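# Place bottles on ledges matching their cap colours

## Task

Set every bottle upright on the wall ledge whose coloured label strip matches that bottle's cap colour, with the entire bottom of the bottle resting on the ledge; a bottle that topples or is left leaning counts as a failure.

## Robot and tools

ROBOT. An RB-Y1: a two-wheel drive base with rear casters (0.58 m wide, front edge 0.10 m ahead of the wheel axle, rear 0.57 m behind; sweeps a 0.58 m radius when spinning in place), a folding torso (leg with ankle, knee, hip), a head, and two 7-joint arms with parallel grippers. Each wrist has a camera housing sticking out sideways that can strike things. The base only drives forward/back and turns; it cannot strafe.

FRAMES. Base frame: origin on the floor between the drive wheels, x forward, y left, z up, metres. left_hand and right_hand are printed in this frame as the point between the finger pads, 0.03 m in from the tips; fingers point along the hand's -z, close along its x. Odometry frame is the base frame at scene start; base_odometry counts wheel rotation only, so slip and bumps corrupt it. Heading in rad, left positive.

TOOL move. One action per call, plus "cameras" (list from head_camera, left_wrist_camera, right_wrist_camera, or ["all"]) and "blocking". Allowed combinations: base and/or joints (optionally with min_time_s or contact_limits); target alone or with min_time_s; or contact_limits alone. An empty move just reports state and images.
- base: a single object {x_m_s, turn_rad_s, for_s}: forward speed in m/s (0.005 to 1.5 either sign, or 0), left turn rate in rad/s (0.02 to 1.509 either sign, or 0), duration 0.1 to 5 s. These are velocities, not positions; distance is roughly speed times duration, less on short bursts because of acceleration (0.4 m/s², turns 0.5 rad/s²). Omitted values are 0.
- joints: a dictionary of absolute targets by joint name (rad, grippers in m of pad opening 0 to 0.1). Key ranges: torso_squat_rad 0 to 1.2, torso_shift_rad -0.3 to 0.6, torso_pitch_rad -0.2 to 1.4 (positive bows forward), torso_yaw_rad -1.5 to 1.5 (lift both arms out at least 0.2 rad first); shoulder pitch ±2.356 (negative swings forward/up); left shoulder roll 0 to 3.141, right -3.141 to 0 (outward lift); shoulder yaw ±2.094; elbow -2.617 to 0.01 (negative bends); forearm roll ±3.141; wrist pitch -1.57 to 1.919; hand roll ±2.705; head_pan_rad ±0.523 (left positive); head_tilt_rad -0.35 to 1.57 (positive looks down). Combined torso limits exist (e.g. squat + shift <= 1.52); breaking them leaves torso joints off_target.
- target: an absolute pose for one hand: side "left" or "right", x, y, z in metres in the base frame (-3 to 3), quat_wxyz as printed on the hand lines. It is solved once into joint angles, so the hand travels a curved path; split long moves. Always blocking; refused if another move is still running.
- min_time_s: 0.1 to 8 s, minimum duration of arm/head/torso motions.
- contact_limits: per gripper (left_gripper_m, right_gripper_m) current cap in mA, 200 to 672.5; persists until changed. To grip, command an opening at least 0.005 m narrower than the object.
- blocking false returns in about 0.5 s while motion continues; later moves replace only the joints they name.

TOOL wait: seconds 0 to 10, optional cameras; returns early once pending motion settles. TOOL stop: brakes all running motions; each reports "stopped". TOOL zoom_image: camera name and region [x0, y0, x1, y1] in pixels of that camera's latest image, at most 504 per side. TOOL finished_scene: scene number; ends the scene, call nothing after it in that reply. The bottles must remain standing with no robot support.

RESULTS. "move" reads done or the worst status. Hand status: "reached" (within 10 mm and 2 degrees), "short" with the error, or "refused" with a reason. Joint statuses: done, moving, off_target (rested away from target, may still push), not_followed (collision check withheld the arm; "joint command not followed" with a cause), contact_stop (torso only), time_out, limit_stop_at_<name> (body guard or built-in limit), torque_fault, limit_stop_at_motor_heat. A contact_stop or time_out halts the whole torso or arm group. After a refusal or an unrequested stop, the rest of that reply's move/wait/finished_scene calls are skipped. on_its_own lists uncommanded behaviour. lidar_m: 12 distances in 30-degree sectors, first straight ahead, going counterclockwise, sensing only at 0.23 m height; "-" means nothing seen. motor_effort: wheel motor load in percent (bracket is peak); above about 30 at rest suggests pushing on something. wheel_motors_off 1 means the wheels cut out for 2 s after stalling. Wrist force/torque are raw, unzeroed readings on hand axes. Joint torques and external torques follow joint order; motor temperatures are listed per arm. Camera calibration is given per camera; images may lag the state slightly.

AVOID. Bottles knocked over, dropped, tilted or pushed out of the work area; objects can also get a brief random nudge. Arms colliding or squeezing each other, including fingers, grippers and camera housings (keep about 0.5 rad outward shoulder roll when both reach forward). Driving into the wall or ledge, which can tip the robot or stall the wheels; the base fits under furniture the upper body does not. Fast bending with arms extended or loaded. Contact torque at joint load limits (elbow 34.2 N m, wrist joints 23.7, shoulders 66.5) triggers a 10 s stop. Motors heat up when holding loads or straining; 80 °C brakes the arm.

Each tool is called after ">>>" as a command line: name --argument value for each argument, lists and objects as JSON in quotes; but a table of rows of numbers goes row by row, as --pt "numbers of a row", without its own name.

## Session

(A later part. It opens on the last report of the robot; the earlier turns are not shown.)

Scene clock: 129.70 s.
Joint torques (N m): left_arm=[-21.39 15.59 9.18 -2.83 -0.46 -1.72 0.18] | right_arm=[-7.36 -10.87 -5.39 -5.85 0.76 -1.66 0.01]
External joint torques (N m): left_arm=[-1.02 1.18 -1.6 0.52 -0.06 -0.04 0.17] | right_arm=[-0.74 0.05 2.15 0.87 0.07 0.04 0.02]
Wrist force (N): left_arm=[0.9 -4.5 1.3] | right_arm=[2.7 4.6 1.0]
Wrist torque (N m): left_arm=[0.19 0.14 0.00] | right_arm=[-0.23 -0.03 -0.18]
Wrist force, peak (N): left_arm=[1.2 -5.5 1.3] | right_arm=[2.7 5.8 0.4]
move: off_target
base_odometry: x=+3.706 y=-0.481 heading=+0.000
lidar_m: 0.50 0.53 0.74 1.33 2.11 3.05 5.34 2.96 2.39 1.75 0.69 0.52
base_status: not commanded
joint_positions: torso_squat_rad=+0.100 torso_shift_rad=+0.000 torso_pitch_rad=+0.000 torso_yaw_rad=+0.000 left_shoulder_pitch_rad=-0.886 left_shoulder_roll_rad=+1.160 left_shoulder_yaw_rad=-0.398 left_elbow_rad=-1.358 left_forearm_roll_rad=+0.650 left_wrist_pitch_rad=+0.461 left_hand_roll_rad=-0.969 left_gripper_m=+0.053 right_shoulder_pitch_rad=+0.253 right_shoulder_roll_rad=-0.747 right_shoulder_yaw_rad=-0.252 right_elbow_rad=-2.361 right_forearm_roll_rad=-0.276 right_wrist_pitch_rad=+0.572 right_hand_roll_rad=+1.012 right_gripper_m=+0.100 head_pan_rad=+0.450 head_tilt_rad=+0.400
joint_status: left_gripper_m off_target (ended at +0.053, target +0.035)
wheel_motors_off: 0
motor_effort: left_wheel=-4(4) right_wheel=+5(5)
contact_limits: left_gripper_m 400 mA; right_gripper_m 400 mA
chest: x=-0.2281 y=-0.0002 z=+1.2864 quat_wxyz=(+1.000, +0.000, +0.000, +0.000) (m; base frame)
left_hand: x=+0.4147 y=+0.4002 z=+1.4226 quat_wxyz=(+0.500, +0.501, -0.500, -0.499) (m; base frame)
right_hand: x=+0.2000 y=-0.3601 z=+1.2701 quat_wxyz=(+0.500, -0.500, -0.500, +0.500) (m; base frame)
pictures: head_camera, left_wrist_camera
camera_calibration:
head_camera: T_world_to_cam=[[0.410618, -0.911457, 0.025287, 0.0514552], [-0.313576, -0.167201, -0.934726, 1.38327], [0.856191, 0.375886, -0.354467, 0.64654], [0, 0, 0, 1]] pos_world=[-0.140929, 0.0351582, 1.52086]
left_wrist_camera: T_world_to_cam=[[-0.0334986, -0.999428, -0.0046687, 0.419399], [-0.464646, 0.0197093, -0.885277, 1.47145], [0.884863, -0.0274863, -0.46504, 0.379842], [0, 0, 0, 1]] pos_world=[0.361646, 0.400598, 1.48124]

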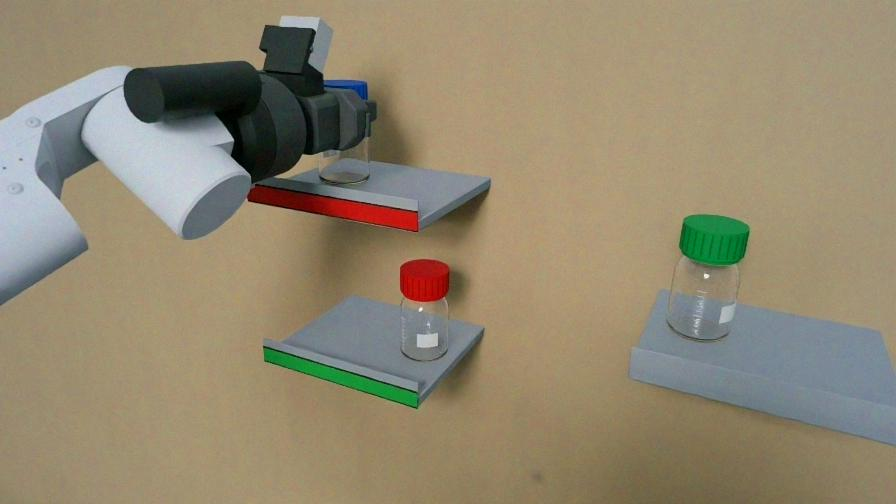

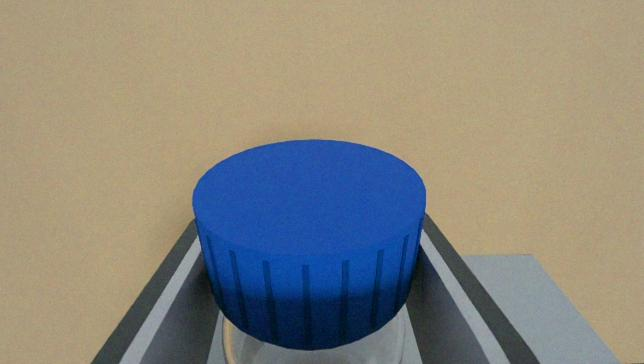

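>>> move --target '{"side": "left", "x": 0.415, "y": 0.400, "z": 1.458, "quat_wxyz": [0.5, 0.5, -0.5, -0.5]}' --min_time_s 0.8 --cameras '[]'

>>> move --target '{"side": "left", "x": 0.24, "y": 0.36, "z": 1.458, "quat_wxyz": [0.5, 0.5, -0.5, -0.5]}' --min_time_s 1.5 --cameras '["left_wrist_camera"]'

>>> move --target '{"side": "right", "x": 0.18, "y": -0.45, "z": 1.27, "quat_wxyz": [0.5, -0.5, -0.5, 0.5]}' --min_time_s 1.0 --cameras '[]'

>>> move --joints '{"head_pan_rad": 0.0, "head_tilt_rad": 0.4}' --cameras '["head_camera"]'

Scene clock: 132.93 s.
Joint torques (N m): left_arm=[-22.41 16.08 8.9 -2.51 -0.45 -2.02 0.13] | right_arm=[-7.09 -10.62 -5.07 -6.11 0.55 -1.75 0.1]
External joint torques (N m): left_arm=[-1.87 2.35 -1.65 0.43 -0.06 -0.27 0.11] | right_arm=[-0.47 0.29 2.47 0.61 -0.14 -0.05 0.11]
Wrist force (N): left_arm=[1.5 -6.7 0.9] | right_arm=[2.9 5.6 0.1]
Wrist torque (N m): left_arm=[0.19 0.17 -0.02] | right_arm=[-0.39 0.04 -0.19]
Wrist force, peak (N): left_arm=[1.1 -7.1 1.1] | right_arm=[3.2 5.9 0.2]
move: done
base_odometry: x=+3.706 y=-0.481 heading=+0.000
lidar_m: 0.50 0.53 0.75 1.34 2.10 3.04 5.34 2.97 2.40 1.74 0.69 0.51
base_status: not commanded
joint_positions: torso_squat_rad=+0.100 torso_shift_rad=+0.000 torso_pitch_rad=+0.000 torso_yaw_rad=+0.000 left_shoulder_pitch_rad=-0.991 left_shoulder_roll_rad=+1.191 left_shoulder_yaw_rad=-0.435 left_elbow_rad=-1.317 left_forearm_roll_rad=+0.761 left_wrist_pitch_rad=+0.504 left_hand_roll_rad=-1.041 left_gripper_m=+0.053 right_shoulder_pitch_rad=+0.253 right_shoulder_roll_rad=-0.747 right_shoulder_yaw_rad=-0.252 right_elbow_rad=-2.361 right_forearm_roll_rad=-0.276 right_wrist_pitch_rad=+0.572 right_hand_roll_rad=+1.012 right_gripper_m=+0.100 head_pan_rad=+0.450 head_tilt_rad=+0.400
joint_status: all done
wheel_motors_off: 0
motor_effort: left_wheel=-4(4) right_wheel=+4(5)
contact_limits: left_gripper_m 400 mA; right_gripper_m 400 mA
chest: x=-0.2281 y=-0.0002 z=+1.2864 quat_wxyz=(+1.000, +0.000, +0.000, +0.000) (m; base frame)
left_hand: x=+0.4148 y=+0.3999 z=+1.4583 quat_wxyz=(+0.500, +0.501, -0.500, -0.499) (m; base frame)
left_hand_status: reached (checked arc, planned for 0.8 s): 0 mm and 0.2 deg off.
right_hand: x=+0.2000 y=-0.3601 z=+1.2701 quat_wxyz=(+0.500, -0.500, -0.500, +0.500) (m; base frame)
pictures: none
No camera images: "cameras" was empty.

Scene clock: 134.77 s.
Joint torques (N m): left_arm=[-10.62 14.14 9.17 5.15 -1.14 0.99 0.04] | right_arm=[-7.43 -11.01 -4.98 -6.01 0.61 -1.58 0.16]
External joint torques (N m): left_arm=[-1.1 1.58 -1.01 0.1 -0.18 0.22 0.03] | right_arm=[-0.81 -0.1 2.56 0.7 -0.08 0.12 0.17]
Wrist force (N): left_arm=[1.0 -6.8 1.0] | right_arm=[2.6 4.4 0.1]
Wrist torque (N m): left_arm=[0.20 0.14 -0.15] | right_arm=[-0.23 -0.01 -0.21]
Wrist force, peak (N): left_arm=[1.4 -7.6 0.5] | right_arm=[3.2 5.3 1.5]
move: done
base_odometry: x=+3.706 y=-0.481 heading=+0.000
lidar_m: 0.50 0.52 0.74 1.34 2.11 3.04 5.34 2.98 2.39 1.74 0.69 0.51
base_status: not commanded
joint_positions: torso_squat_rad=+0.100 torso_shift_rad=+0.000 torso_pitch_rad=+0.000 torso_yaw_rad=+0.000 left_shoulder_pitch_rad=-0.607 left_shoulder_roll_rad=+2.083 left_shoulder_yaw_rad=-0.536 left_elbow_rad=-2.230 left_forearm_roll_rad=+0.125 left_wrist_pitch_rad=+0.570 left_hand_roll_rad=+0.384 left_gripper_m=+0.053 right_shoulder_pitch_rad=+0.253 right_shoulder_roll_rad=-0.747 right_shoulder_yaw_rad=-0.252 right_elbow_rad=-2.361 right_forearm_roll_rad=-0.276 right_wrist_pitch_rad=+0.572 right_hand_roll_rad=+1.012 right_gripper_m=+0.100 head_pan_rad=+0.450 head_tilt_rad=+0.400
joint_status: all done
wheel_motors_off: 0
motor_effort: left_wheel=-4(4) right_wheel=+3(5)
contact_limits: left_gripper_m 400 mA; right_gripper_m 400 mA
chest: x=-0.2281 y=-0.0002 z=+1.2864 quat_wxyz=(+1.000, +0.000, +0.000, +0.000) (m; base frame)
left_hand: x=+0.2400 y=+0.3598 z=+1.4580 quat_wxyz=(+0.501, +0.500, -0.499, -0.500) (m; base frame)
left_hand_status: reached (checked arc, planned for 1.5 s): 0 mm and 0.2 deg off.
right_hand: x=+0.2000 y=-0.3601 z=+1.2701 quat_wxyz=(+0.500, -0.500, -0.500, +0.500) (m; base frame)
pictures: left_wrist_camera
camera_calibration:
left_wrist_camera: T_world_to_cam=[[-0.0345706, -0.999388, -0.00541824, 0.374772], [-0.46902, 0.0210112, -0.882937, 1.4196], [0.88251, -0.0279824, -0.46946, 0.556997], [0, 0, 0, 1]] pos_world=[0.187223, 0.360301, 1.51694]

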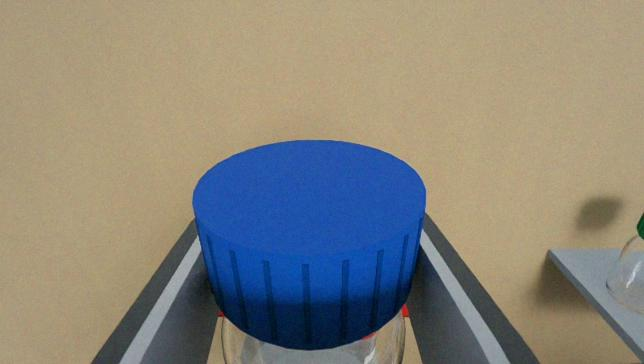

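Scene clock: 136.10 s.
Joint torques (N m): left_arm=[-10.91 14.08 9.76 5.15 -1.05 1.04 0.08] | right_arm=[-3.28 -14.94 -9.81 -4.16 0.26 -1.4 -0.19]
External joint torques (N m): left_arm=[-1.39 1.52 -0.42 0.09 -0.09 0.27 0.06] | right_arm=[1.19 -1.45 0.32 0.8 -0.12 0.28 -0.18]
Wrist force (N): left_arm=[1.1 -6.7 0.9] | right_arm=[2.3 5.0 0.9]
Wrist torque (N m): left_arm=[0.19 0.14 -0.18] | right_arm=[-0.32 0.00 -0.10]
Wrist force, peak (N): left_arm=[1.3 -6.9 1.3] | right_arm=[3.5 5.7 0.9]
move: done
base_odometry: x=+3.706 y=-0.481 heading=+0.000
lidar_m: 0.49 0.52 0.75 1.33 2.10 3.04 5.33 2.98 2.40 1.73 0.70 0.52
base_status: not commanded
joint_positions: torso_squat_rad=+0.100 torso_shift_rad=+0.000 torso_pitch_rad=+0.000 torso_yaw_rad=+0.000 left_shoulder_pitch_rad=-0.607 left_shoulder_roll_rad=+2.083 left_shoulder_yaw_rad=-0.536 left_elbow_rad=-2.230 left_forearm_roll_rad=+0.125 left_wrist_pitch_rad=+0.570 left_hand_roll_rad=+0.384 left_gripper_m=+0.053 right_shoulder_pitch_rad=+0.497 right_shoulder_roll_rad=-0.979 right_shoulder_yaw_rad=-0.435 right_elbow_rad=-2.164 right_forearm_roll_rad=-0.528 right_wrist_pitch_rad=+0.228 right_hand_roll_rad=+0.998 right_gripper_m=+0.100 head_pan_rad=+0.450 head_tilt_rad=+0.400
joint_status: all done
wheel_motors_off: 0
motor_effort: left_wheel=-4(4) right_wheel=+4(5)
contact_limits: left_gripper_m 400 mA; right_gripper_m 400 mA
chest: x=-0.2281 y=-0.0002 z=+1.2864 quat_wxyz=(+1.000, +0.000, +0.000, +0.000) (m; base frame)
left_hand: x=+0.2400 y=+0.3598 z=+1.4580 quat_wxyz=(+0.501, +0.500, -0.499, -0.500) (m; base frame)
right_hand: x=+0.1799 y=-0.4500 z=+1.2701 quat_wxyz=(+0.501, -0.501, -0.499, +0.499) (m; base frame)
right_hand_status: reached (checked arc, planned for 1.0 s): 0 mm and 0.2 deg off.
pictures: none
No camera images: "cameras" was empty.

Scene clock: 137.07 s.
Joint torques (N m): left_arm=[-10.57 14.31 9.38 4.92 -1.13 0.93 0.05] | right_arm=[-2.64 -14.62 -9.66 -4.4 0.34 -1.53 -0.21]
External joint torques (N m): left_arm=[-1.05 1.76 -0.8 -0.14 -0.18 0.17 0.04] | right_arm=[1.83 -1.14 0.47 0.56 -0.04 0.16 -0.2]
Wrist force (N): left_arm=[1.0 -6.8 1.2] | right_arm=[3.6 5.0 1.1]
Wrist torque (N m): left_arm=[0.20 0.12 -0.17] | right_arm=[-0.32 0.13 -0.08]
Wrist force, peak (N): left_arm=[1.1 -6.9 1.3] | right_arm=[3.2 5.4 0.7]
move: done
base_odometry: x=+3.706 y=-0.481 heading=+0.000
lidar_m: 0.50 0.52 0.75 1.33 2.11 3.04 5.34 2.97 2.40 1.73 0.69 0.51
base_status: not commanded
joint_positions: torso_squat_rad=+0.100 torso_shift_rad=+0.000 torso_pitch_rad=+0.000 torso_yaw_rad=+0.000 left_shoulder_pitch_rad=-0.607 left_shoulder_roll_rad=+2.083 left_shoulder_yaw_rad=-0.536 left_elbow_rad=-2.230 left_forearm_roll_rad=+0.125 left_wrist_pitch_rad=+0.570 left_hand_roll_rad=+0.384 left_gripper_m=+0.053 right_shoulder_pitch_rad=+0.497 right_shoulder_roll_rad=-0.979 right_shoulder_yaw_rad=-0.435 right_elbow_rad=-2.164 right_forearm_roll_rad=-0.528 right_wrist_pitch_rad=+0.228 right_hand_roll_rad=+0.998 right_gripper_m=+0.100 head_pan_rad=+0.000 head_tilt_rad=+0.400
joint_status: all done
wheel_motors_off: 0
motor_effort: left_wheel=-4(4) right_wheel=+4(5)
contact_limits: left_gripper_m 400 mA; right_gripper_m 400 mA
chest: x=-0.2281 y=-0.0002 z=+1.2864 quat_wxyz=(+1.000, +0.000, +0.000, +0.000) (m; base frame)
left_hand: x=+0.2400 y=+0.3598 z=+1.4580 quat_wxyz=(+0.501, +0.500, -0.499, -0.500) (m; base frame)
right_hand: x=+0.1799 y=-0.4500 z=+1.2701 quat_wxyz=(+0.501, -0.501, -0.499, +0.499) (m; base frame)
pictures: head_camera
camera_calibration:
head_camera: T_world_to_cam=[[-0.0266454, -0.999327, 0.0252019, -0.0384732], [-0.355382, -0.0140942, -0.934615, 1.37456], [0.934341, -0.0338595, -0.354768, 0.662973], [0, 0, 0, 1]] pos_world=[-0.131973, 0.00337394, 1.52086]

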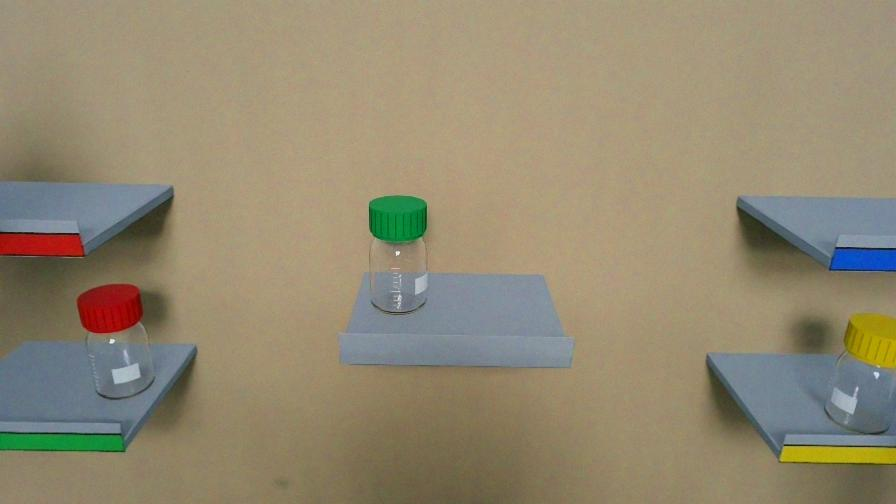

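>>> move --target '{"side": "left", "x": 0.23, "y": 0.14, "z": 1.40, "quat_wxyz": [0.5, 0.5, -0.5, -0.5]}' --min_time_s 1.2 --cameras '["head_camera"]'

>>> move --target '{"side": "left", "x": 0.23, "y": -0.08, "z": 1.36, "quat_wxyz": [0.5, 0.5, -0.5, -0.5]}' --min_time_s 1.2 --cameras '["left_wrist_camera", "head_camera"]'

Scene clock: 140.63 s.
Joint torques (N m): left_arm=[-16.31 8.23 8.21 -0.7 -2.25 -1.14 0.74] | right_arm=[-3.01 -15.41 -9.3 -4.55 0.41 -1.51 -0.2]
External joint torques (N m): left_arm=[-0.38 1.8 -1.26 -0.13 -0.31 -0.5 0.72] | right_arm=[1.46 -1.93 0.83 0.42 0.03 0.18 -0.19]
Wrist force (N): left_arm=[1.1 -6.7 0.9] | right_arm=[2.7 5.1 1.4]
Wrist torque (N m): left_arm=[0.17 0.13 -0.03] | right_arm=[-0.34 -0.06 -0.05]
Wrist force, peak (N): left_arm=[1.6 -7.9 1.1] | right_arm=[3.6 5.4 1.1]
move: done
base_odometry: x=+3.706 y=-0.481 heading=+0.000
lidar_m: 0.49 0.53 0.74 1.33 2.10 3.04 5.33 2.96 2.40 1.74 0.69 0.52
base_status: not commanded
joint_positions: torso_squat_rad=+0.100 torso_shift_rad=+0.000 torso_pitch_rad=+0.000 torso_yaw_rad=+0.000 left_shoulder_pitch_rad=-1.038 left_shoulder_roll_rad=+0.946 left_shoulder_yaw_rad=-0.720 left_elbow_rad=-2.434 left_forearm_roll_rad=+0.029 left_wrist_pitch_rad=+1.655 left_hand_roll_rad=-0.318 left_gripper_m=+0.053 right_shoulder_pitch_rad=+0.497 right_shoulder_roll_rad=-0.979 right_shoulder_yaw_rad=-0.435 right_elbow_rad=-2.164 right_forearm_roll_rad=-0.528 right_wrist_pitch_rad=+0.228 right_hand_roll_rad=+0.998 right_gripper_m=+0.100 head_pan_rad=+0.000 head_tilt_rad=+0.400
joint_status: all done
wheel_motors_off: 0
motor_effort: left_wheel=-4(4) right_wheel=+4(5)
contact_limits: left_gripper_m 400 mA; right_gripper_m 400 mA
chest: x=-0.2280 y=-0.0002 z=+1.2864 quat_wxyz=(+1.000, +0.000, +0.000, +0.000) (m; base frame)
left_hand: x=+0.2300 y=+0.1399 z=+1.4001 quat_wxyz=(+0.500, +0.500, -0.500, -0.500) (m; base frame)
left_hand_status: reached (checked arc, planned for 1.2 s): 0 mm and 0.0 deg off.
right_hand: x=+0.1799 y=-0.4500 z=+1.2701 quat_wxyz=(+0.501, -0.501, -0.499, +0.499) (m; base frame)
pictures: head_camera
camera_calibration:
head_camera: T_world_to_cam=[[-0.0266442, -0.999327, 0.0252064, -0.0384773], [-0.355504, -0.0140945, -0.934569, 1.37451], [0.934295, -0.0338618, -0.354889, 0.663057], [0, 0, 0, 1]] pos_world=[-0.131872, 0.00337394, 1.52086]

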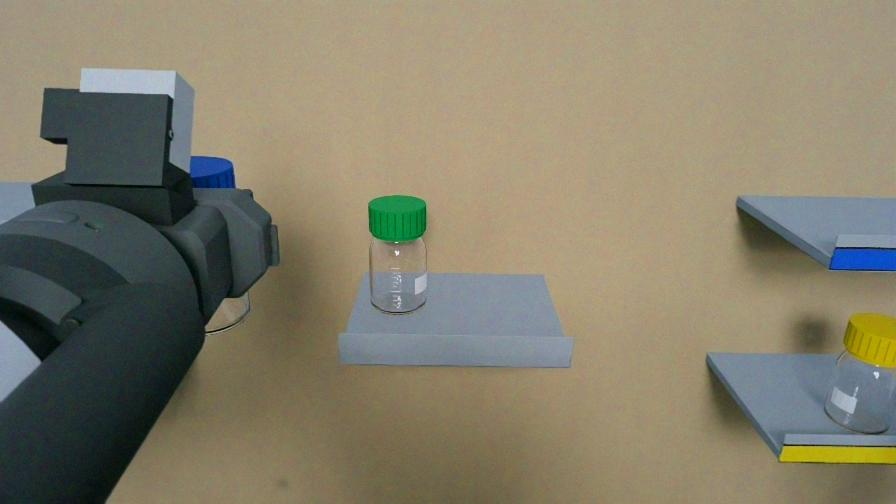

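Scene clock: 142.47 s.
Joint torques (N m): left_arm=[-18.75 6.22 9.86 -1.71 -2.15 -0.63 0.42] | right_arm=[-2.7 -15.27 -9.58 -4.54 0.22 -1.54 -0.03]
External joint torques (N m): left_arm=[-1 2.19 -0.29 0.59 -0.21 -0.16 0.41] | right_arm=[1.77 -1.79 0.55 0.43 -0.16 0.15 -0.03]
Wrist force (N): left_arm=[1.0 -6.8 1.3] | right_arm=[3.0 5.4 1.0]
Wrist torque (N m): left_arm=[0.19 0.13 -0.16] | right_arm=[-0.40 0.02 -0.06]
Wrist force, peak (N): left_arm=[1.5 -7.2 0.6] | right_arm=[3.3 5.5 1.4]
move: done
base_odometry: x=+3.706 y=-0.481 heading=+0.000
lidar_m: 0.50 0.53 0.74 1.33 2.11 3.04 5.34 2.98 2.40 1.74 0.69 0.52
base_status: not commanded
joint_positions: torso_squat_rad=+0.100 torso_shift_rad=+0.000 torso_pitch_rad=+0.000 torso_yaw_rad=+0.000 left_shoulder_pitch_rad=-1.374 left_shoulder_roll_rad=+0.203 left_shoulder_yaw_rad=-1.065 left_elbow_rad=-1.821 left_forearm_roll_rad=-0.252 left_wrist_pitch_rad=+1.842 left_hand_roll_rad=-0.236 left_gripper_m=+0.053 right_shoulder_pitch_rad=+0.497 right_shoulder_roll_rad=-0.979 right_shoulder_yaw_rad=-0.435 right_elbow_rad=-2.164 right_forearm_roll_rad=-0.528 right_wrist_pitch_rad=+0.228 right_hand_roll_rad=+0.998 right_gripper_m=+0.100 head_pan_rad=+0.000 head_tilt_rad=+0.400
joint_status: all done
wheel_motors_off: 0
motor_effort: left_wheel=-4(4) right_wheel=+3(5)
contact_limits: left_gripper_m 400 mA; right_gripper_m 400 mA
chest: x=-0.2280 y=-0.0002 z=+1.2864 quat_wxyz=(+1.000, +0.000, +0.000, +0.000) (m; base frame)
left_hand: x=+0.2294 y=-0.0798 z=+1.3600 quat_wxyz=(+0.500, +0.500, -0.500, -0.500) (m; base frame)
left_hand_status: reached (checked arc, planned for 1.2 s): 1 mm and 0.1 deg off.
right_hand: x=+0.1799 y=-0.4500 z=+1.2701 quat_wxyz=(+0.501, -0.501, -0.499, +0.499) (m; base frame)
pictures: head_camera, left_wrist_camera
camera_calibration:
head_camera: T_world_to_cam=[[-0.0266442, -0.999327, 0.0252064, -0.0384773], [-0.355504, -0.0140945, -0.934569, 1.37451], [0.934295, -0.0338618, -0.354889, 0.663057], [0, 0, 0, 1]] pos_world=[-0.131872, 0.00337394, 1.52086]
left_wrist_camera: T_world_to_cam=[[-0.0372306, -0.999294, -0.00500899, -0.0653688], [-0.466844, 0.0218246, -0.88407, 1.3385], [0.883556, -0.0305761, -0.467327, 0.504665], [0, 0, 0, 1]] pos_world=[0.176536, -0.0791042, 1.41884]

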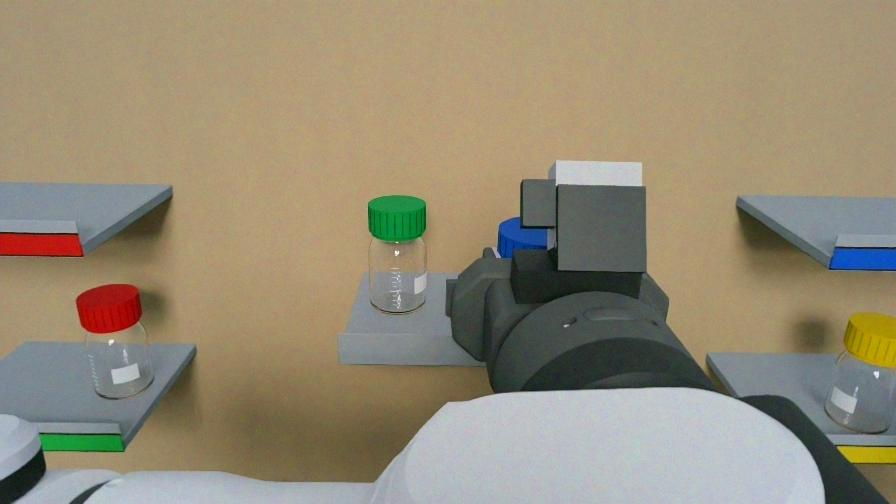

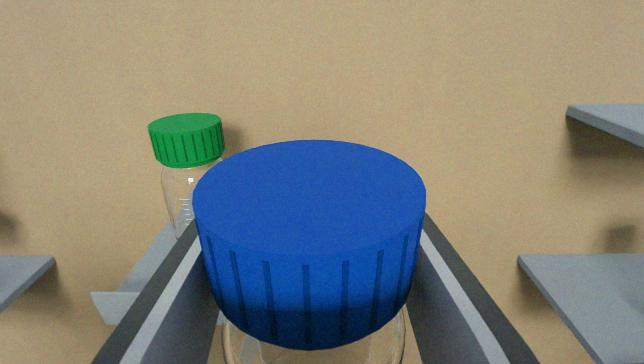

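>>> zoom_image --camera "left_wrist_camera" --region '[60, 90, 320, 360]'

>>> zoom_image --camera "head_camera" --region '[320, 140, 680, 420]'

Scaled by 1.867 from the camera's 644x364 image, which has a finer 1265x715 frame.

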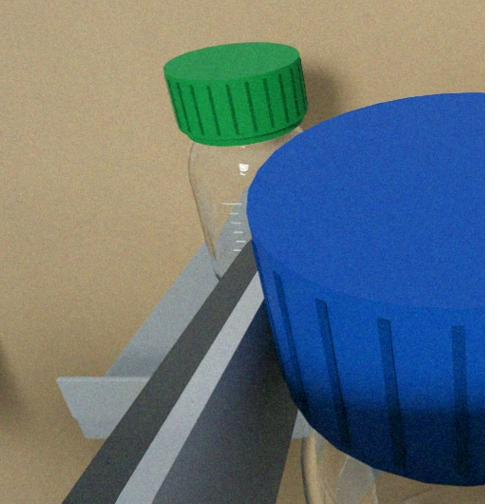

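Scaled by 1.400 from the camera's 896x504 image, which has a finer 1280x720 frame.

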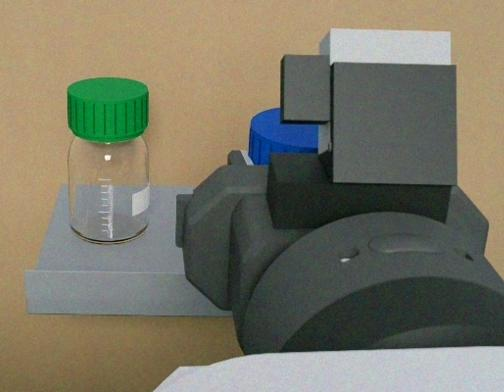

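>>> move --target '{"side": "left", "x": 0.30, "y": -0.08, "z": 1.365, "quat_wxyz": [0.5, 0.5, -0.5, -0.5]}' --min_time_s 1.0 --cameras '[]'

>>> move --target '{"side": "left", "x": 0.37, "y": -0.08, "z": 1.365, "quat_wxyz": [0.5, 0.5, -0.5, -0.5]}' --min_time_s 1.0 --cameras '["left_wrist_camera", "head_camera"]'

Scene clock: 145.37 s.
Joint torques (N m): left_arm=[-22.49 7.03 11.75 -2.28 -2.19 -0.51 0.49] | right_arm=[-3.08 -14.97 -10.16 -4.67 0.46 -1.59 -0.29]
External joint torques (N m): left_arm=[-2.35 1.72 1.64 0.21 -0.19 -0.09 0.47] | right_arm=[1.39 -1.49 -0.03 0.3 0.09 0.1 -0.28]
Wrist force (N): left_arm=[1.1 -6.8 1.2] | right_arm=[3.0 5.1 0.1]
Wrist torque (N m): left_arm=[0.20 0.15 -0.17] | right_arm=[-0.33 0.03 -0.09]
Wrist force, peak (N): left_arm=[1.1 -7.2 1.6] | right_arm=[3.2 5.4 0.7]
move: done
base_odometry: x=+3.706 y=-0.481 heading=+0.000
lidar_m: 0.50 0.53 0.75 1.34 2.10 3.04 5.34 2.98 2.40 1.74 0.69 0.52
base_status: not commanded
joint_positions: torso_squat_rad=+0.100 torso_shift_rad=+0.000 torso_pitch_rad=+0.000 torso_yaw_rad=+0.000 left_shoulder_pitch_rad=-1.405 left_shoulder_roll_rad=+0.223 left_shoulder_yaw_rad=-1.025 left_elbow_rad=-1.560 left_forearm_roll_rad=-0.207 left_wrist_pitch_rad=+1.580 left_hand_roll_rad=-0.206 left_gripper_m=+0.053 right_shoulder_pitch_rad=+0.497 right_shoulder_roll_rad=-0.979 right_shoulder_yaw_rad=-0.435 right_elbow_rad=-2.164 right_forearm_roll_rad=-0.528 right_wrist_pitch_rad=+0.228 right_hand_roll_rad=+0.998 right_gripper_m=+0.100 head_pan_rad=+0.000 head_tilt_rad=+0.400
joint_status: all done
wheel_motors_off: 0
motor_effort: left_wheel=-4(4) right_wheel=+3(4)
contact_limits: left_gripper_m 400 mA; right_gripper_m 400 mA
chest: x=-0.2280 y=-0.0002 z=+1.2864 quat_wxyz=(+1.000, +0.000, +0.000, +0.000) (m; base frame)
left_hand: x=+0.2998 y=-0.0800 z=+1.3649 quat_wxyz=(+0.500, +0.500, -0.500, -0.500) (m; base frame)
left_hand_status: reached (checked arc, planned for 1.0 s): 0 mm and 0.0 deg off.
right_hand: x=+0.1799 y=-0.4500 z=+1.2701 quat_wxyz=(+0.501, -0.501, -0.499, +0.499) (m; base frame)
pictures: none
No camera images: "cameras" was empty.

Scene clock: 146.70 s.
Joint torques (N m): left_arm=[-24.47 7.83 10.9 -2.35 -1.98 -0.3 0.33] | right_arm=[-3.16 -14.94 -9.34 -4.62 0.34 -1.46 -0.24]
External joint torques (N m): left_arm=[-2.05 0.95 1.86 0.31 -0.08 0.03 0.31] | right_arm=[1.31 -1.46 0.8 0.35 -0.04 0.23 -0.23]
Wrist force (N): left_arm=[1.4 -6.9 1.1] | right_arm=[2.7 4.9 0.4]
Wrist torque (N m): left_arm=[0.20 0.16 -0.16] | right_arm=[-0.33 0.05 -0.08]
Wrist force, peak (N): left_arm=[0.2 -7.3 0.9] | right_arm=[3.5 5.5 0.9]
move: done
base_odometry: x=+3.706 y=-0.481 heading=+0.000
lidar_m: 0.50 0.53 0.74 1.33 2.10 3.04 5.34 2.97 2.40 1.73 0.70 0.52
base_status: not commanded
joint_positions: torso_squat_rad=+0.100 torso_shift_rad=+0.000 torso_pitch_rad=+0.000 torso_yaw_rad=+0.000 left_shoulder_pitch_rad=-1.468 left_shoulder_roll_rad=+0.183 left_shoulder_yaw_rad=-1.009 left_elbow_rad=-1.207 left_forearm_roll_rad=-0.182 left_wrist_pitch_rad=+1.295 left_hand_roll_rad=-0.164 left_gripper_m=+0.053 right_shoulder_pitch_rad=+0.497 right_shoulder_roll_rad=-0.979 right_shoulder_yaw_rad=-0.435 right_elbow_rad=-2.164 right_forearm_roll_rad=-0.528 right_wrist_pitch_rad=+0.228 right_hand_roll_rad=+0.998 right_gripper_m=+0.100 head_pan_rad=+0.000 head_tilt_rad=+0.400
joint_status: all done
wheel_motors_off: 0
motor_effort: left_wheel=-4(4) right_wheel=+3(4)
contact_limits: left_gripper_m 400 mA; right_gripper_m 400 mA
chest: x=-0.2280 y=-0.0002 z=+1.2864 quat_wxyz=(+1.000, +0.000, +0.000, +0.000) (m; base frame)
left_hand: x=+0.3695 y=-0.0796 z=+1.3649 quat_wxyz=(+0.500, +0.500, -0.500, -0.500) (m; base frame)
left_hand_status: reached (checked arc, planned for 1.0 s): 1 mm and 0.1 deg off.
right_hand: x=+0.1799 y=-0.4500 z=+1.2701 quat_wxyz=(+0.501, -0.501, -0.499, +0.499) (m; base frame)
pictures: head_camera, left_wrist_camera
camera_calibration:
head_camera: T_world_to_cam=[[-0.0266442, -0.999327, 0.0252064, -0.0384773], [-0.355504, -0.0140945, -0.934569, 1.37451], [0.934295, -0.0338618, -0.354889, 0.663057], [0, 0, 0, 1]] pos_world=[-0.131872, 0.00337394, 1.52086]
left_wrist_camera: T_world_to_cam=[[-0.0370192, -0.999298, -0.00568313, -0.0592361], [-0.466834, 0.0223217, -0.884063, 1.40821], [0.88357, -0.0300742, -0.467332, 0.3833], [0, 0, 0, 1]] pos_world=[0.316536, -0.0791008, 1.42374]

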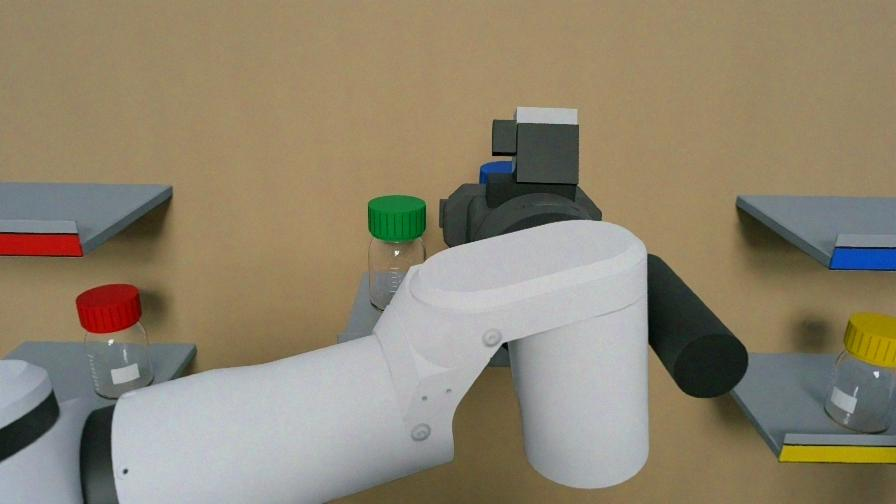

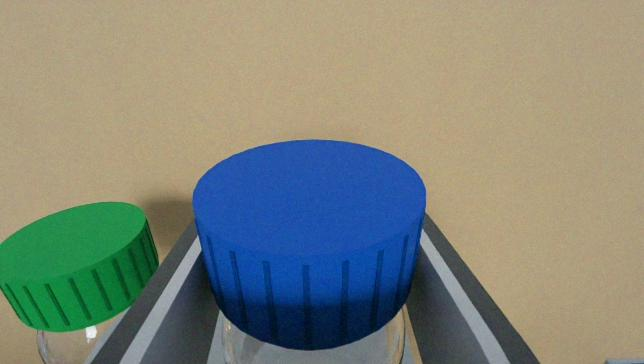

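>>> move --target '{"side": "left", "x": 0.368, "y": -0.08, "z": 1.342, "quat_wxyz": [0.5, 0.5, -0.5, -0.5]}' --min_time_s 0.8 --cameras '["left_wrist_camera"]'

>>> move --target '{"side": "left", "x": 0.368, "y": -0.08, "z": 1.337, "quat_wxyz": [0.5, 0.5, -0.5, -0.5]}' --min_time_s 0.5 --cameras '[]'

Scene clock: 149.10 s.
Joint torques (N m): left_arm=[-23.49 6.88 7.29 -3.69 -2.31 -0.47 0.55] | right_arm=[-2.88 -15.34 -9.58 -4.38 0.3 -1.66 -0.25]
External joint torques (N m): left_arm=[-1.18 0.54 -1.75 -0.89 -0.4 -0.22 0.54] | right_arm=[1.59 -1.86 0.55 0.59 -0.08 0.03 -0.24]
Wrist force (N): left_arm=[1.3 -6.9 1.0] | right_arm=[2.0 4.5 0.7]
Wrist torque (N m): left_arm=[0.20 0.17 -0.16] | right_arm=[-0.28 -0.09 -0.03]
Wrist force, peak (N): left_arm=[1.1 -7.2 1.0] | right_arm=[3.2 5.3 0.7]
move: done
base_odometry: x=+3.706 y=-0.481 heading=+0.000
lidar_m: 0.50 0.52 0.75 1.33 2.10 3.04 5.34 2.98 2.40 1.74 0.69 0.51
base_status: not commanded
joint_positions: torso_squat_rad=+0.100 torso_shift_rad=+0.000 torso_pitch_rad=+0.000 torso_yaw_rad=+0.000 left_shoulder_pitch_rad=-1.428 left_shoulder_roll_rad=+0.173 left_shoulder_yaw_rad=-1.040 left_elbow_rad=-1.209 left_forearm_roll_rad=-0.218 left_wrist_pitch_rad=+1.295 left_hand_roll_rad=-0.125 left_gripper_m=+0.053 right_shoulder_pitch_rad=+0.497 right_shoulder_roll_rad=-0.979 right_shoulder_yaw_rad=-0.435 right_elbow_rad=-2.164 right_forearm_roll_rad=-0.528 right_wrist_pitch_rad=+0.228 right_hand_roll_rad=+0.998 right_gripper_m=+0.100 head_pan_rad=+0.000 head_tilt_rad=+0.400
joint_status: all done
wheel_motors_off: 0
motor_effort: left_wheel=-4(4) right_wheel=+4(5)
contact_limits: left_gripper_m 400 mA; right_gripper_m 400 mA
chest: x=-0.2280 y=-0.0002 z=+1.2864 quat_wxyz=(+1.000, +0.000, +0.000, +0.000) (m; base frame)
left_hand: x=+0.3678 y=-0.0801 z=+1.3426 quat_wxyz=(+0.500, +0.499, -0.500, -0.501) (m; base frame)
left_hand_status: reached (checked arc, planned for 0.8 s): 1 mm and 0.1 deg off.
right_hand: x=+0.1799 y=-0.4500 z=+1.2701 quat_wxyz=(+0.501, -0.501, -0.499, +0.499) (m; base frame)
pictures: left_wrist_camera
camera_calibration:
left_wrist_camera: T_world_to_cam=[[-0.0367927, -0.999311, -0.00495433, -0.0609144], [-0.468285, 0.0216206, -0.883313, 1.38724], [0.882811, -0.0301795, -0.468757, 0.376472], [0, 0, 0, 1]] pos_world=[0.315028, -0.0795037, 1.40154]

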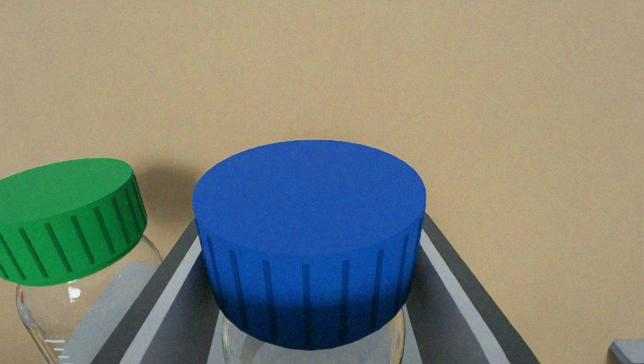

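Scene clock: 149.93 s.
Joint torques (N m): left_arm=[-23.48 5.8 7.28 -2.11 -2.38 -0.55 0.6] | right_arm=[-3.3 -14.84 -9.84 -4.31 0.16 -1.52 -0.19]
External joint torques (N m): left_arm=[-1.18 -0.4 -1.74 0.72 -0.47 -0.32 0.59] | right_arm=[1.17 -1.36 0.29 0.65 -0.21 0.17 -0.18]
Wrist force (N): left_arm=[1.2 -6.8 0.7] | right_arm=[2.9 4.5 0.3]
Wrist torque (N m): left_arm=[0.19 0.15 -0.17] | right_arm=[-0.26 0.05 -0.07]
Wrist force, peak (N): left_arm=[1.2 -7.3 1.0] | right_arm=[3.5 5.1 0.8]
move: done
base_odometry: x=+3.706 y=-0.481 heading=+0.000
lidar_m: 0.50 0.53 0.74 1.34 2.11 3.03 5.34 2.97 2.40 1.74 0.69 0.52
base_status: not commanded
joint_positions: torso_squat_rad=+0.100 torso_shift_rad=+0.000 torso_pitch_rad=+0.000 torso_yaw_rad=+0.000 left_shoulder_pitch_rad=-1.419 left_shoulder_roll_rad=+0.170 left_shoulder_yaw_rad=-1.048 left_elbow_rad=-1.206 left_forearm_roll_rad=-0.230 left_wrist_pitch_rad=+1.292 left_hand_roll_rad=-0.114 left_gripper_m=+0.053 right_shoulder_pitch_rad=+0.497 right_shoulder_roll_rad=-0.979 right_shoulder_yaw_rad=-0.435 right_elbow_rad=-2.164 right_forearm_roll_rad=-0.528 right_wrist_pitch_rad=+0.228 right_hand_roll_rad=+0.998 right_gripper_m=+0.100 head_pan_rad=+0.000 head_tilt_rad=+0.400
joint_status: all done
wheel_motors_off: 0
motor_effort: left_wheel=-4(4) right_wheel=+3(4)
contact_limits: left_gripper_m 400 mA; right_gripper_m 400 mA
chest: x=-0.2280 y=-0.0002 z=+1.2864 quat_wxyz=(+1.000, +0.000, +0.000, +0.000) (m; base frame)
left_hand: x=+0.3680 y=-0.0799 z=+1.3374 quat_wxyz=(+0.500, +0.500, -0.500, -0.500) (m; base frame)
left_hand_status: reached (checked arc, planned for 0.5 s): 0 mm and 0.0 deg off.
right_hand: x=+0.1799 y=-0.4500 z=+1.2701 quat_wxyz=(+0.501, -0.501, -0.499, +0.499) (m; base frame)
pictures: none
No camera images: "cameras" was empty.

>>> move --target '{"side": "left", "x": 0.368, "y": -0.08, "z": 1.333, "quat_wxyz": [0.5, 0.5, -0.5, -0.5]}' --min_time_s 0.5 --cameras '[]'

>>> move --target '{"side": "left", "x": 0.368, "y": -0.08, "z": 1.330, "quat_wxyz": [0.5, 0.5, -0.5, -0.5]}' --min_time_s 0.5 --cameras '["head_camera"]'

Scene clock: 151.23 s.
Joint torques (N m): left_arm=[-23.01 5.69 7.06 -2.03 -2.45 -0.52 0.61] | right_arm=[-2.87 -15.29 -9.9 -4.4 0.48 -1.59 -0.29]
External joint torques (N m): left_arm=[-0.71 -0.43 -1.94 0.83 -0.54 -0.3 0.6] | right_arm=[1.6 -1.81 0.24 0.56 0.11 0.1 -0.28]
Wrist force (N): left_arm=[1.2 -6.8 1.1] | right_arm=[2.4 4.8 1.0]
Wrist torque (N m): left_arm=[0.21 0.15 -0.16] | right_arm=[-0.26 -0.04 -0.09]
Wrist force, peak (N): left_arm=[1.2 -7.3 0.8] | right_arm=[2.9 5.4 0.9]
move: done
base_odometry: x=+3.706 y=-0.481 heading=+0.000
lidar_m: 0.50 0.53 0.74 1.34 2.10 3.04 5.34 2.97 2.40 1.73 0.69 0.52
base_status: not commanded
joint_positions: torso_squat_rad=+0.100 torso_shift_rad=+0.000 torso_pitch_rad=+0.000 torso_yaw_rad=+0.000 left_shoulder_pitch_rad=-1.413 left_shoulder_roll_rad=+0.167 left_shoulder_yaw_rad=-1.053 left_elbow_rad=-1.204 left_forearm_roll_rad=-0.237 left_wrist_pitch_rad=+1.291 left_hand_roll_rad=-0.106 left_gripper_m=+0.053 right_shoulder_pitch_rad=+0.497 right_shoulder_roll_rad=-0.979 right_shoulder_yaw_rad=-0.435 right_elbow_rad=-2.164 right_forearm_roll_rad=-0.528 right_wrist_pitch_rad=+0.228 right_hand_roll_rad=+0.998 right_gripper_m=+0.100 head_pan_rad=+0.000 head_tilt_rad=+0.400
joint_status: all done
wheel_motors_off: 0
motor_effort: left_wheel=-4(4) right_wheel=+4(5)
contact_limits: left_gripper_m 400 mA; right_gripper_m 400 mA
chest: x=-0.2280 y=-0.0002 z=+1.2864 quat_wxyz=(+1.000, +0.000, +0.000, +0.000) (m; base frame)
left_hand: x=+0.3680 y=-0.0799 z=+1.3334 quat_wxyz=(+0.500, +0.500, -0.500, -0.500) (m; base frame)
left_hand_status: reached (checked arc, planned for 0.5 s): 0 mm and 0.0 deg off.
right_hand: x=+0.1799 y=-0.4500 z=+1.2701 quat_wxyz=(+0.501, -0.501, -0.499, +0.499) (m; base frame)
pictures: none
No camera images: "cameras" was empty.

Scene clock: 152.07 s.
Joint torques (N m): left_arm=[-22.92 6.13 6.96 -2.04 -2.42 -0.54 0.49] | right_arm=[-3.25 -14.91 -9.51 -4.57 0.35 -1.52 -0.06]
External joint torques (N m): left_arm=[-0.63 0.08 -2.03 0.84 -0.51 -0.33 0.47] | right_arm=[1.22 -1.42 0.63 0.4 -0.02 0.17 -0.05]
Wrist force (N): left_arm=[1.2 -6.7 0.9] | right_arm=[2.8 5.1 0.8]
Wrist torque (N m): left_arm=[0.18 0.16 -0.15] | right_arm=[-0.35 0.01 -0.08]
Wrist force, peak (N): left_arm=[1.1 -7.1 1.1] | right_arm=[2.4 5.8 0.6]
move: done
base_odometry: x=+3.706 y=-0.481 heading=+0.000
lidar_m: 0.50 0.52 0.75 1.34 2.11 3.04 5.34 2.98 2.40 1.74 0.69 0.51
base_status: not commanded
joint_positions: torso_squat_rad=+0.100 torso_shift_rad=+0.000 torso_pitch_rad=+0.000 torso_yaw_rad=+0.000 left_shoulder_pitch_rad=-1.408 left_shoulder_roll_rad=+0.165 left_shoulder_yaw_rad=-1.057 left_elbow_rad=-1.202 left_forearm_roll_rad=-0.242 left_wrist_pitch_rad=+1.289 left_hand_roll_rad=-0.101 left_gripper_m=+0.053 right_shoulder_pitch_rad=+0.497 right_shoulder_roll_rad=-0.979 right_shoulder_yaw_rad=-0.435 right_elbow_rad=-2.164 right_forearm_roll_rad=-0.528 right_wrist_pitch_rad=+0.228 right_hand_roll_rad=+0.998 right_gripper_m=+0.100 head_pan_rad=+0.000 head_tilt_rad=+0.400
joint_status: all done
wheel_motors_off: 0
motor_effort: left_wheel=-4(4) right_wheel=+3(4)
contact_limits: left_gripper_m 400 mA; right_gripper_m 400 mA
chest: x=-0.2280 y=-0.0002 z=+1.2864 quat_wxyz=(+1.000, +0.000, +0.000, +0.000) (m; base frame)
left_hand: x=+0.3680 y=-0.0799 z=+1.3304 quat_wxyz=(+0.500, +0.500, -0.500, -0.500) (m; base frame)
left_hand_status: reached (checked arc, planned for 0.5 s): 0 mm and 0.0 deg off.
right_hand: x=+0.1799 y=-0.4500 z=+1.2701 quat_wxyz=(+0.501, -0.501, -0.499, +0.499) (m; base frame)
pictures: head_camera
camera_calibration:
head_camera: T_world_to_cam=[[-0.0266442, -0.999327, 0.0252064, -0.0384773], [-0.355504, -0.0140945, -0.934569, 1.37451], [0.934295, -0.0338618, -0.354889, 0.663057], [0, 0, 0, 1]] pos_world=[-0.131872, 0.00337394, 1.52086]

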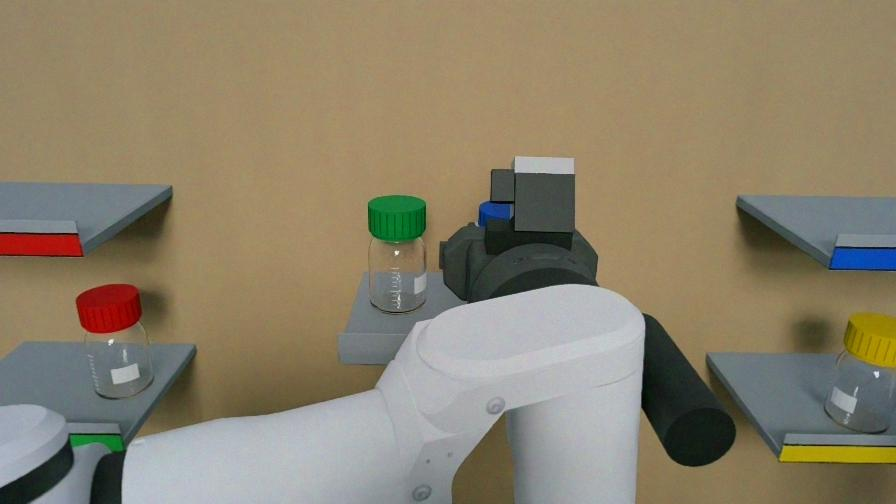

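>>> move --target '{"side": "left", "x": 0.368, "y": -0.08, "z": 1.326, "quat_wxyz": [0.5, 0.5, -0.5, -0.5]}' --min_time_s 0.5 --cameras '[]'

>>> move --target '{"side": "left", "x": 0.368, "y": -0.08, "z": 1.323, "quat_wxyz": [0.5, 0.5, -0.5, -0.5]}' --min_time_s 0.5 --cameras '["head_camera"]'

Scene clock: 153.23 s.
Joint torques (N m): left_arm=[-23.54 5.64 6.81 -2.15 -2.39 -0.54 0.54] | right_arm=[-3.29 -14.26 -9.76 -4.34 0.22 -1.47 -0.13]
External joint torques (N m): left_arm=[-1.27 -0.31 -2.16 0.75 -0.48 -0.35 0.52] | right_arm=[1.18 -0.78 0.38 0.62 -0.15 0.22 -0.12]
Wrist force (N): left_arm=[1.2 -7.0 1.2] | right_arm=[2.9 3.8 0.4]
Wrist torque (N m): left_arm=[0.22 0.15 -0.16] | right_arm=[-0.13 0.02 -0.08]
Wrist force, peak (N): left_arm=[1.2 -7.0 1.2] | right_arm=[3.2 5.5 0.0]
move: done
base_odometry: x=+3.706 y=-0.481 heading=+0.000
lidar_m: 0.50 0.53 0.74 1.33 2.10 3.04 5.33 2.97 2.39 1.73 0.70 0.52
base_status: not commanded
joint_positions: torso_squat_rad=+0.100 torso_shift_rad=+0.000 torso_pitch_rad=+0.000 torso_yaw_rad=+0.000 left_shoulder_pitch_rad=-1.401 left_shoulder_roll_rad=+0.163 left_shoulder_yaw_rad=-1.063 left_elbow_rad=-1.199 left_forearm_roll_rad=-0.249 left_wrist_pitch_rad=+1.287 left_hand_roll_rad=-0.093 left_gripper_m=+0.053 right_shoulder_pitch_rad=+0.497 right_shoulder_roll_rad=-0.979 right_shoulder_yaw_rad=-0.435 right_elbow_rad=-2.164 right_forearm_roll_rad=-0.528 right_wrist_pitch_rad=+0.228 right_hand_roll_rad=+0.998 right_gripper_m=+0.100 head_pan_rad=+0.000 head_tilt_rad=+0.400
joint_status: all done
wheel_motors_off: 0
motor_effort: left_wheel=-4(4) right_wheel=+3(4)
contact_limits: left_gripper_m 400 mA; right_gripper_m 400 mA
chest: x=-0.2280 y=-0.0002 z=+1.2864 quat_wxyz=(+1.000, +0.000, +0.000, +0.000) (m; base frame)
left_hand: x=+0.3680 y=-0.0799 z=+1.3264 quat_wxyz=(+0.500, +0.500, -0.500, -0.500) (m; base frame)
left_hand_status: reached (checked arc, planned for 0.5 s): 0 mm and 0.0 deg off.
right_hand: x=+0.1799 y=-0.4500 z=+1.2701 quat_wxyz=(+0.501, -0.501, -0.499, +0.499) (m; base frame)
pictures: none
No camera images: "cameras" was empty.

Scene clock: 154.07 s.
Joint torques (N m): left_arm=[-23.24 6.04 7.23 -2.15 -2.37 -0.33 0.58] | right_arm=[-2.95 -14.84 -9.46 -4.31 0.41 -1.6 -0.14]
External joint torques (N m): left_arm=[-0.98 0.15 -1.73 0.77 -0.45 -0.15 0.57] | right_arm=[1.51 -1.36 0.68 0.66 0.03 0.09 -0.13]
Wrist force (N): left_arm=[0.8 -6.7 0.7] | right_arm=[2.4 4.9 0.7]
Wrist torque (N m): left_arm=[0.19 0.10 -0.17] | right_arm=[-0.30 -0.05 -0.06]
Wrist force, peak (N): left_arm=[1.1 -7.0 1.0] | right_arm=[3.8 5.2 0.6]
move: done
base_odometry: x=+3.706 y=-0.481 heading=+0.000
lidar_m: 0.50 0.53 0.74 1.34 2.11 3.04 5.34 2.97 2.40 1.73 0.69 0.52
base_status: not commanded
joint_positions: torso_squat_rad=+0.100 torso_shift_rad=+0.000 torso_pitch_rad=+0.000 torso_yaw_rad=+0.000 left_shoulder_pitch_rad=-1.396 left_shoulder_roll_rad=+0.161 left_shoulder_yaw_rad=-1.067 left_elbow_rad=-1.197 left_forearm_roll_rad=-0.254 left_wrist_pitch_rad=+1.286 left_hand_roll_rad=-0.087 left_gripper_m=+0.053 right_shoulder_pitch_rad=+0.497 right_shoulder_roll_rad=-0.979 right_shoulder_yaw_rad=-0.435 right_elbow_rad=-2.164 right_forearm_roll_rad=-0.528 right_wrist_pitch_rad=+0.228 right_hand_roll_rad=+0.998 right_gripper_m=+0.100 head_pan_rad=+0.000 head_tilt_rad=+0.400
joint_status: all done
wheel_motors_off: 0
motor_effort: left_wheel=-4(4) right_wheel=+4(4)
contact_limits: left_gripper_m 400 mA; right_gripper_m 400 mA
chest: x=-0.2280 y=-0.0002 z=+1.2864 quat_wxyz=(+1.000, +0.000, +0.000, +0.000) (m; base frame)
left_hand: x=+0.3680 y=-0.0799 z=+1.3234 quat_wxyz=(+0.500, +0.500, -0.500, -0.500) (m; base frame)
left_hand_status: reached (checked arc, planned for 0.5 s): 0 mm and 0.0 deg off.
right_hand: x=+0.1799 y=-0.4500 z=+1.2701 quat_wxyz=(+0.501, -0.501, -0.499, +0.499) (m; base frame)
pictures: head_camera
camera_calibration:
head_camera: T_world_to_cam=[[-0.0266442, -0.999327, 0.0252064, -0.0384773], [-0.355504, -0.0140945, -0.934569, 1.37451], [0.934295, -0.0338618, -0.354889, 0.663057], [0, 0, 0, 1]] pos_world=[-0.131872, 0.00337394, 1.52086]

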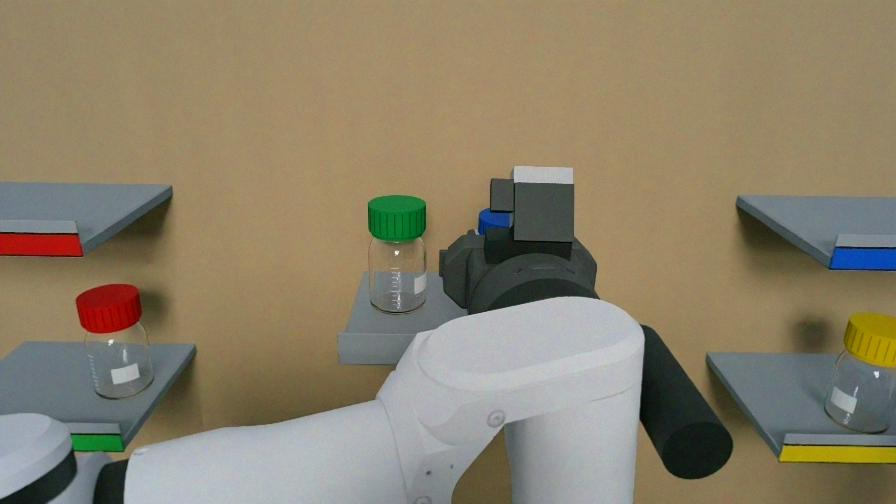

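>>> move --target '{"side": "left", "x": 0.368, "y": -0.08, "z": 1.319, "quat_wxyz": [0.5, 0.5, -0.5, -0.5]}' --min_time_s 0.5 --cameras '[]'

>>> move --target '{"side": "left", "x": 0.368, "y": -0.08, "z": 1.316, "quat_wxyz": [0.5, 0.5, -0.5, -0.5]}' --min_time_s 0.5 --cameras '["head_camera"]'

Scene clock: 155.57 s.
Joint torques (N m): left_arm=[-20.49 4.41 5.8 -1.79 -1.01 -0.51 0.62] | right_arm=[-3.27 -14.83 -9.71 -4.52 0.32 -1.45 -0.19]
External joint torques (N m): left_arm=[1.76 -1.39 -3.14 1.15 0.91 -0.35 0.61] | right_arm=[1.2 -1.35 0.43 0.45 -0.05 0.24 -0.18]
Wrist force (N): left_arm=[0.6 -0.4 -0.5] | right_arm=[2.5 4.4 1.1]
Wrist torque (N m): left_arm=[0.31 0.16 -0.17] | right_arm=[-0.27 -0.05 -0.07]
Wrist force, peak (N): left_arm=[1.0 -6.9 1.0] | right_arm=[3.2 5.2 0.0]
move: done
base_odometry: x=+3.706 y=-0.481 heading=+0.000
lidar_m: 0.50 0.53 0.75 1.34 2.11 3.04 5.34 2.97 2.40 1.74 0.69 0.52
base_status: not commanded
joint_positions: torso_squat_rad=+0.100 torso_shift_rad=+0.000 torso_pitch_rad=+0.000 torso_yaw_rad=+0.000 left_shoulder_pitch_rad=-1.390 left_shoulder_roll_rad=+0.159 left_shoulder_yaw_rad=-1.072 left_elbow_rad=-1.194 left_forearm_roll_rad=-0.261 left_wrist_pitch_rad=+1.284 left_hand_roll_rad=-0.080 left_gripper_m=+0.053 right_shoulder_pitch_rad=+0.497 right_shoulder_roll_rad=-0.979 right_shoulder_yaw_rad=-0.435 right_elbow_rad=-2.164 right_forearm_roll_rad=-0.528 right_wrist_pitch_rad=+0.228 right_hand_roll_rad=+0.998 right_gripper_m=+0.100 head_pan_rad=+0.000 head_tilt_rad=+0.400
joint_status: all done
wheel_motors_off: 0
motor_effort: left_wheel=-4(4) right_wheel=+4(4)
contact_limits: left_gripper_m 400 mA; right_gripper_m 400 mA
chest: x=-0.2280 y=-0.0002 z=+1.2864 quat_wxyz=(+1.000, +0.000, +0.000, +0.000) (m; base frame)
left_hand: x=+0.3681 y=-0.0798 z=+1.3200 quat_wxyz=(+0.500, +0.500, -0.500, -0.499) (m; base frame)
left_hand_status: reached (checked arc, planned for 0.5 s): 1 mm and 0.1 deg off.
right_hand: x=+0.1799 y=-0.4500 z=+1.2701 quat_wxyz=(+0.501, -0.501, -0.499, +0.499) (m; base frame)
pictures: none
No camera images: "cameras" was empty.

Scene clock: 156.40 s.
Joint torques (N m): left_arm=[-12.94 1.15 2.93 -1.36 1.63 -0.29 0.63] | right_arm=[-3.63 -14.94 -9.39 -4.33 0.28 -1.52 -0.21]
External joint torques (N m): left_arm=[9.31 -4.62 -5.99 1.58 3.55 -0.14 0.61] | right_arm=[0.84 -1.46 0.75 0.63 -0.09 0.17 -0.2]
Wrist force (N): left_arm=[0.2 11.2 -2.8] | right_arm=[2.6 4.6 0.6]
Wrist torque (N m): left_arm=[0.45 0.18 -0.12] | right_arm=[-0.28 -0.01 -0.02]
Wrist force, peak (N): left_arm=[0.0 11.6 -3.1] | right_arm=[3.4 5.4 0.9]
move: done
base_odometry: x=+3.706 y=-0.481 heading=+0.000
lidar_m: 0.50 0.53 0.74 1.34 2.11 3.04 5.34 2.97 2.40 1.74 0.69 0.52
base_status: not commanded
joint_positions: torso_squat_rad=+0.100 torso_shift_rad=+0.000 torso_pitch_rad=+0.000 torso_yaw_rad=+0.000 left_shoulder_pitch_rad=-1.387 left_shoulder_roll_rad=+0.158 left_shoulder_yaw_rad=-1.075 left_elbow_rad=-1.192 left_forearm_roll_rad=-0.267 left_wrist_pitch_rad=+1.282 left_hand_roll_rad=-0.074 left_gripper_m=+0.053 right_shoulder_pitch_rad=+0.497 right_shoulder_roll_rad=-0.979 right_shoulder_yaw_rad=-0.435 right_elbow_rad=-2.164 right_forearm_roll_rad=-0.528 right_wrist_pitch_rad=+0.228 right_hand_roll_rad=+0.998 right_gripper_m=+0.100 head_pan_rad=+0.000 head_tilt_rad=+0.400
joint_status: all done
wheel_motors_off: 0
motor_effort: left_wheel=-4(4) right_wheel=+3(4)
contact_limits: left_gripper_m 400 mA; right_gripper_m 400 mA
chest: x=-0.2281 y=-0.0002 z=+1.2864 quat_wxyz=(+1.000, +0.000, +0.000, +0.000) (m; base frame)
left_hand: x=+0.3681 y=-0.0798 z=+1.3186 quat_wxyz=(+0.499, +0.501, -0.501, -0.499) (m; base frame)
left_hand_status: reached (checked arc, planned for 0.5 s): 3 mm and 0.2 deg off.
right_hand: x=+0.1798 y=-0.4500 z=+1.2702 quat_wxyz=(+0.501, -0.501, -0.499, +0.499) (m; base frame)
pictures: head_camera
camera_calibration:
head_camera: T_world_to_cam=[[-0.026649, -0.999327, 0.0252001, -0.0384736], [-0.355295, -0.0140944, -0.934648, 1.37459], [0.934374, -0.0338609, -0.354681, 0.662938], [0, 0, 0, 1]] pos_world=[-0.132073, 0.00337394, 1.52086]

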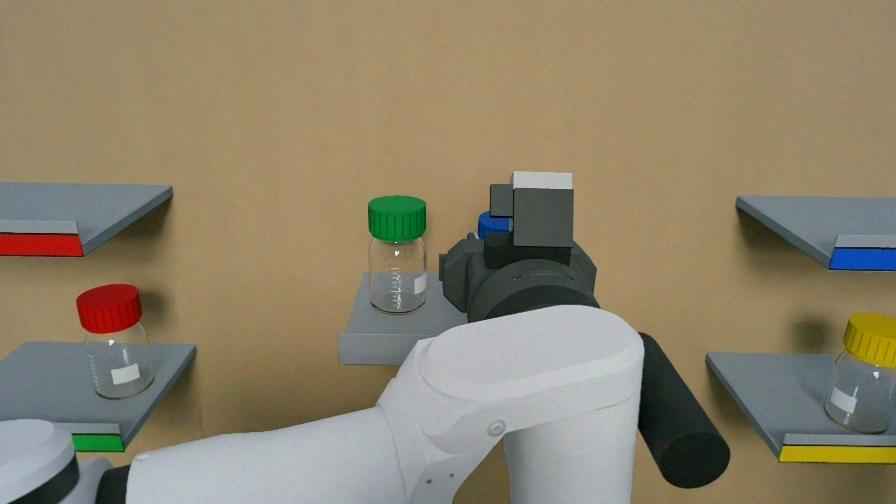

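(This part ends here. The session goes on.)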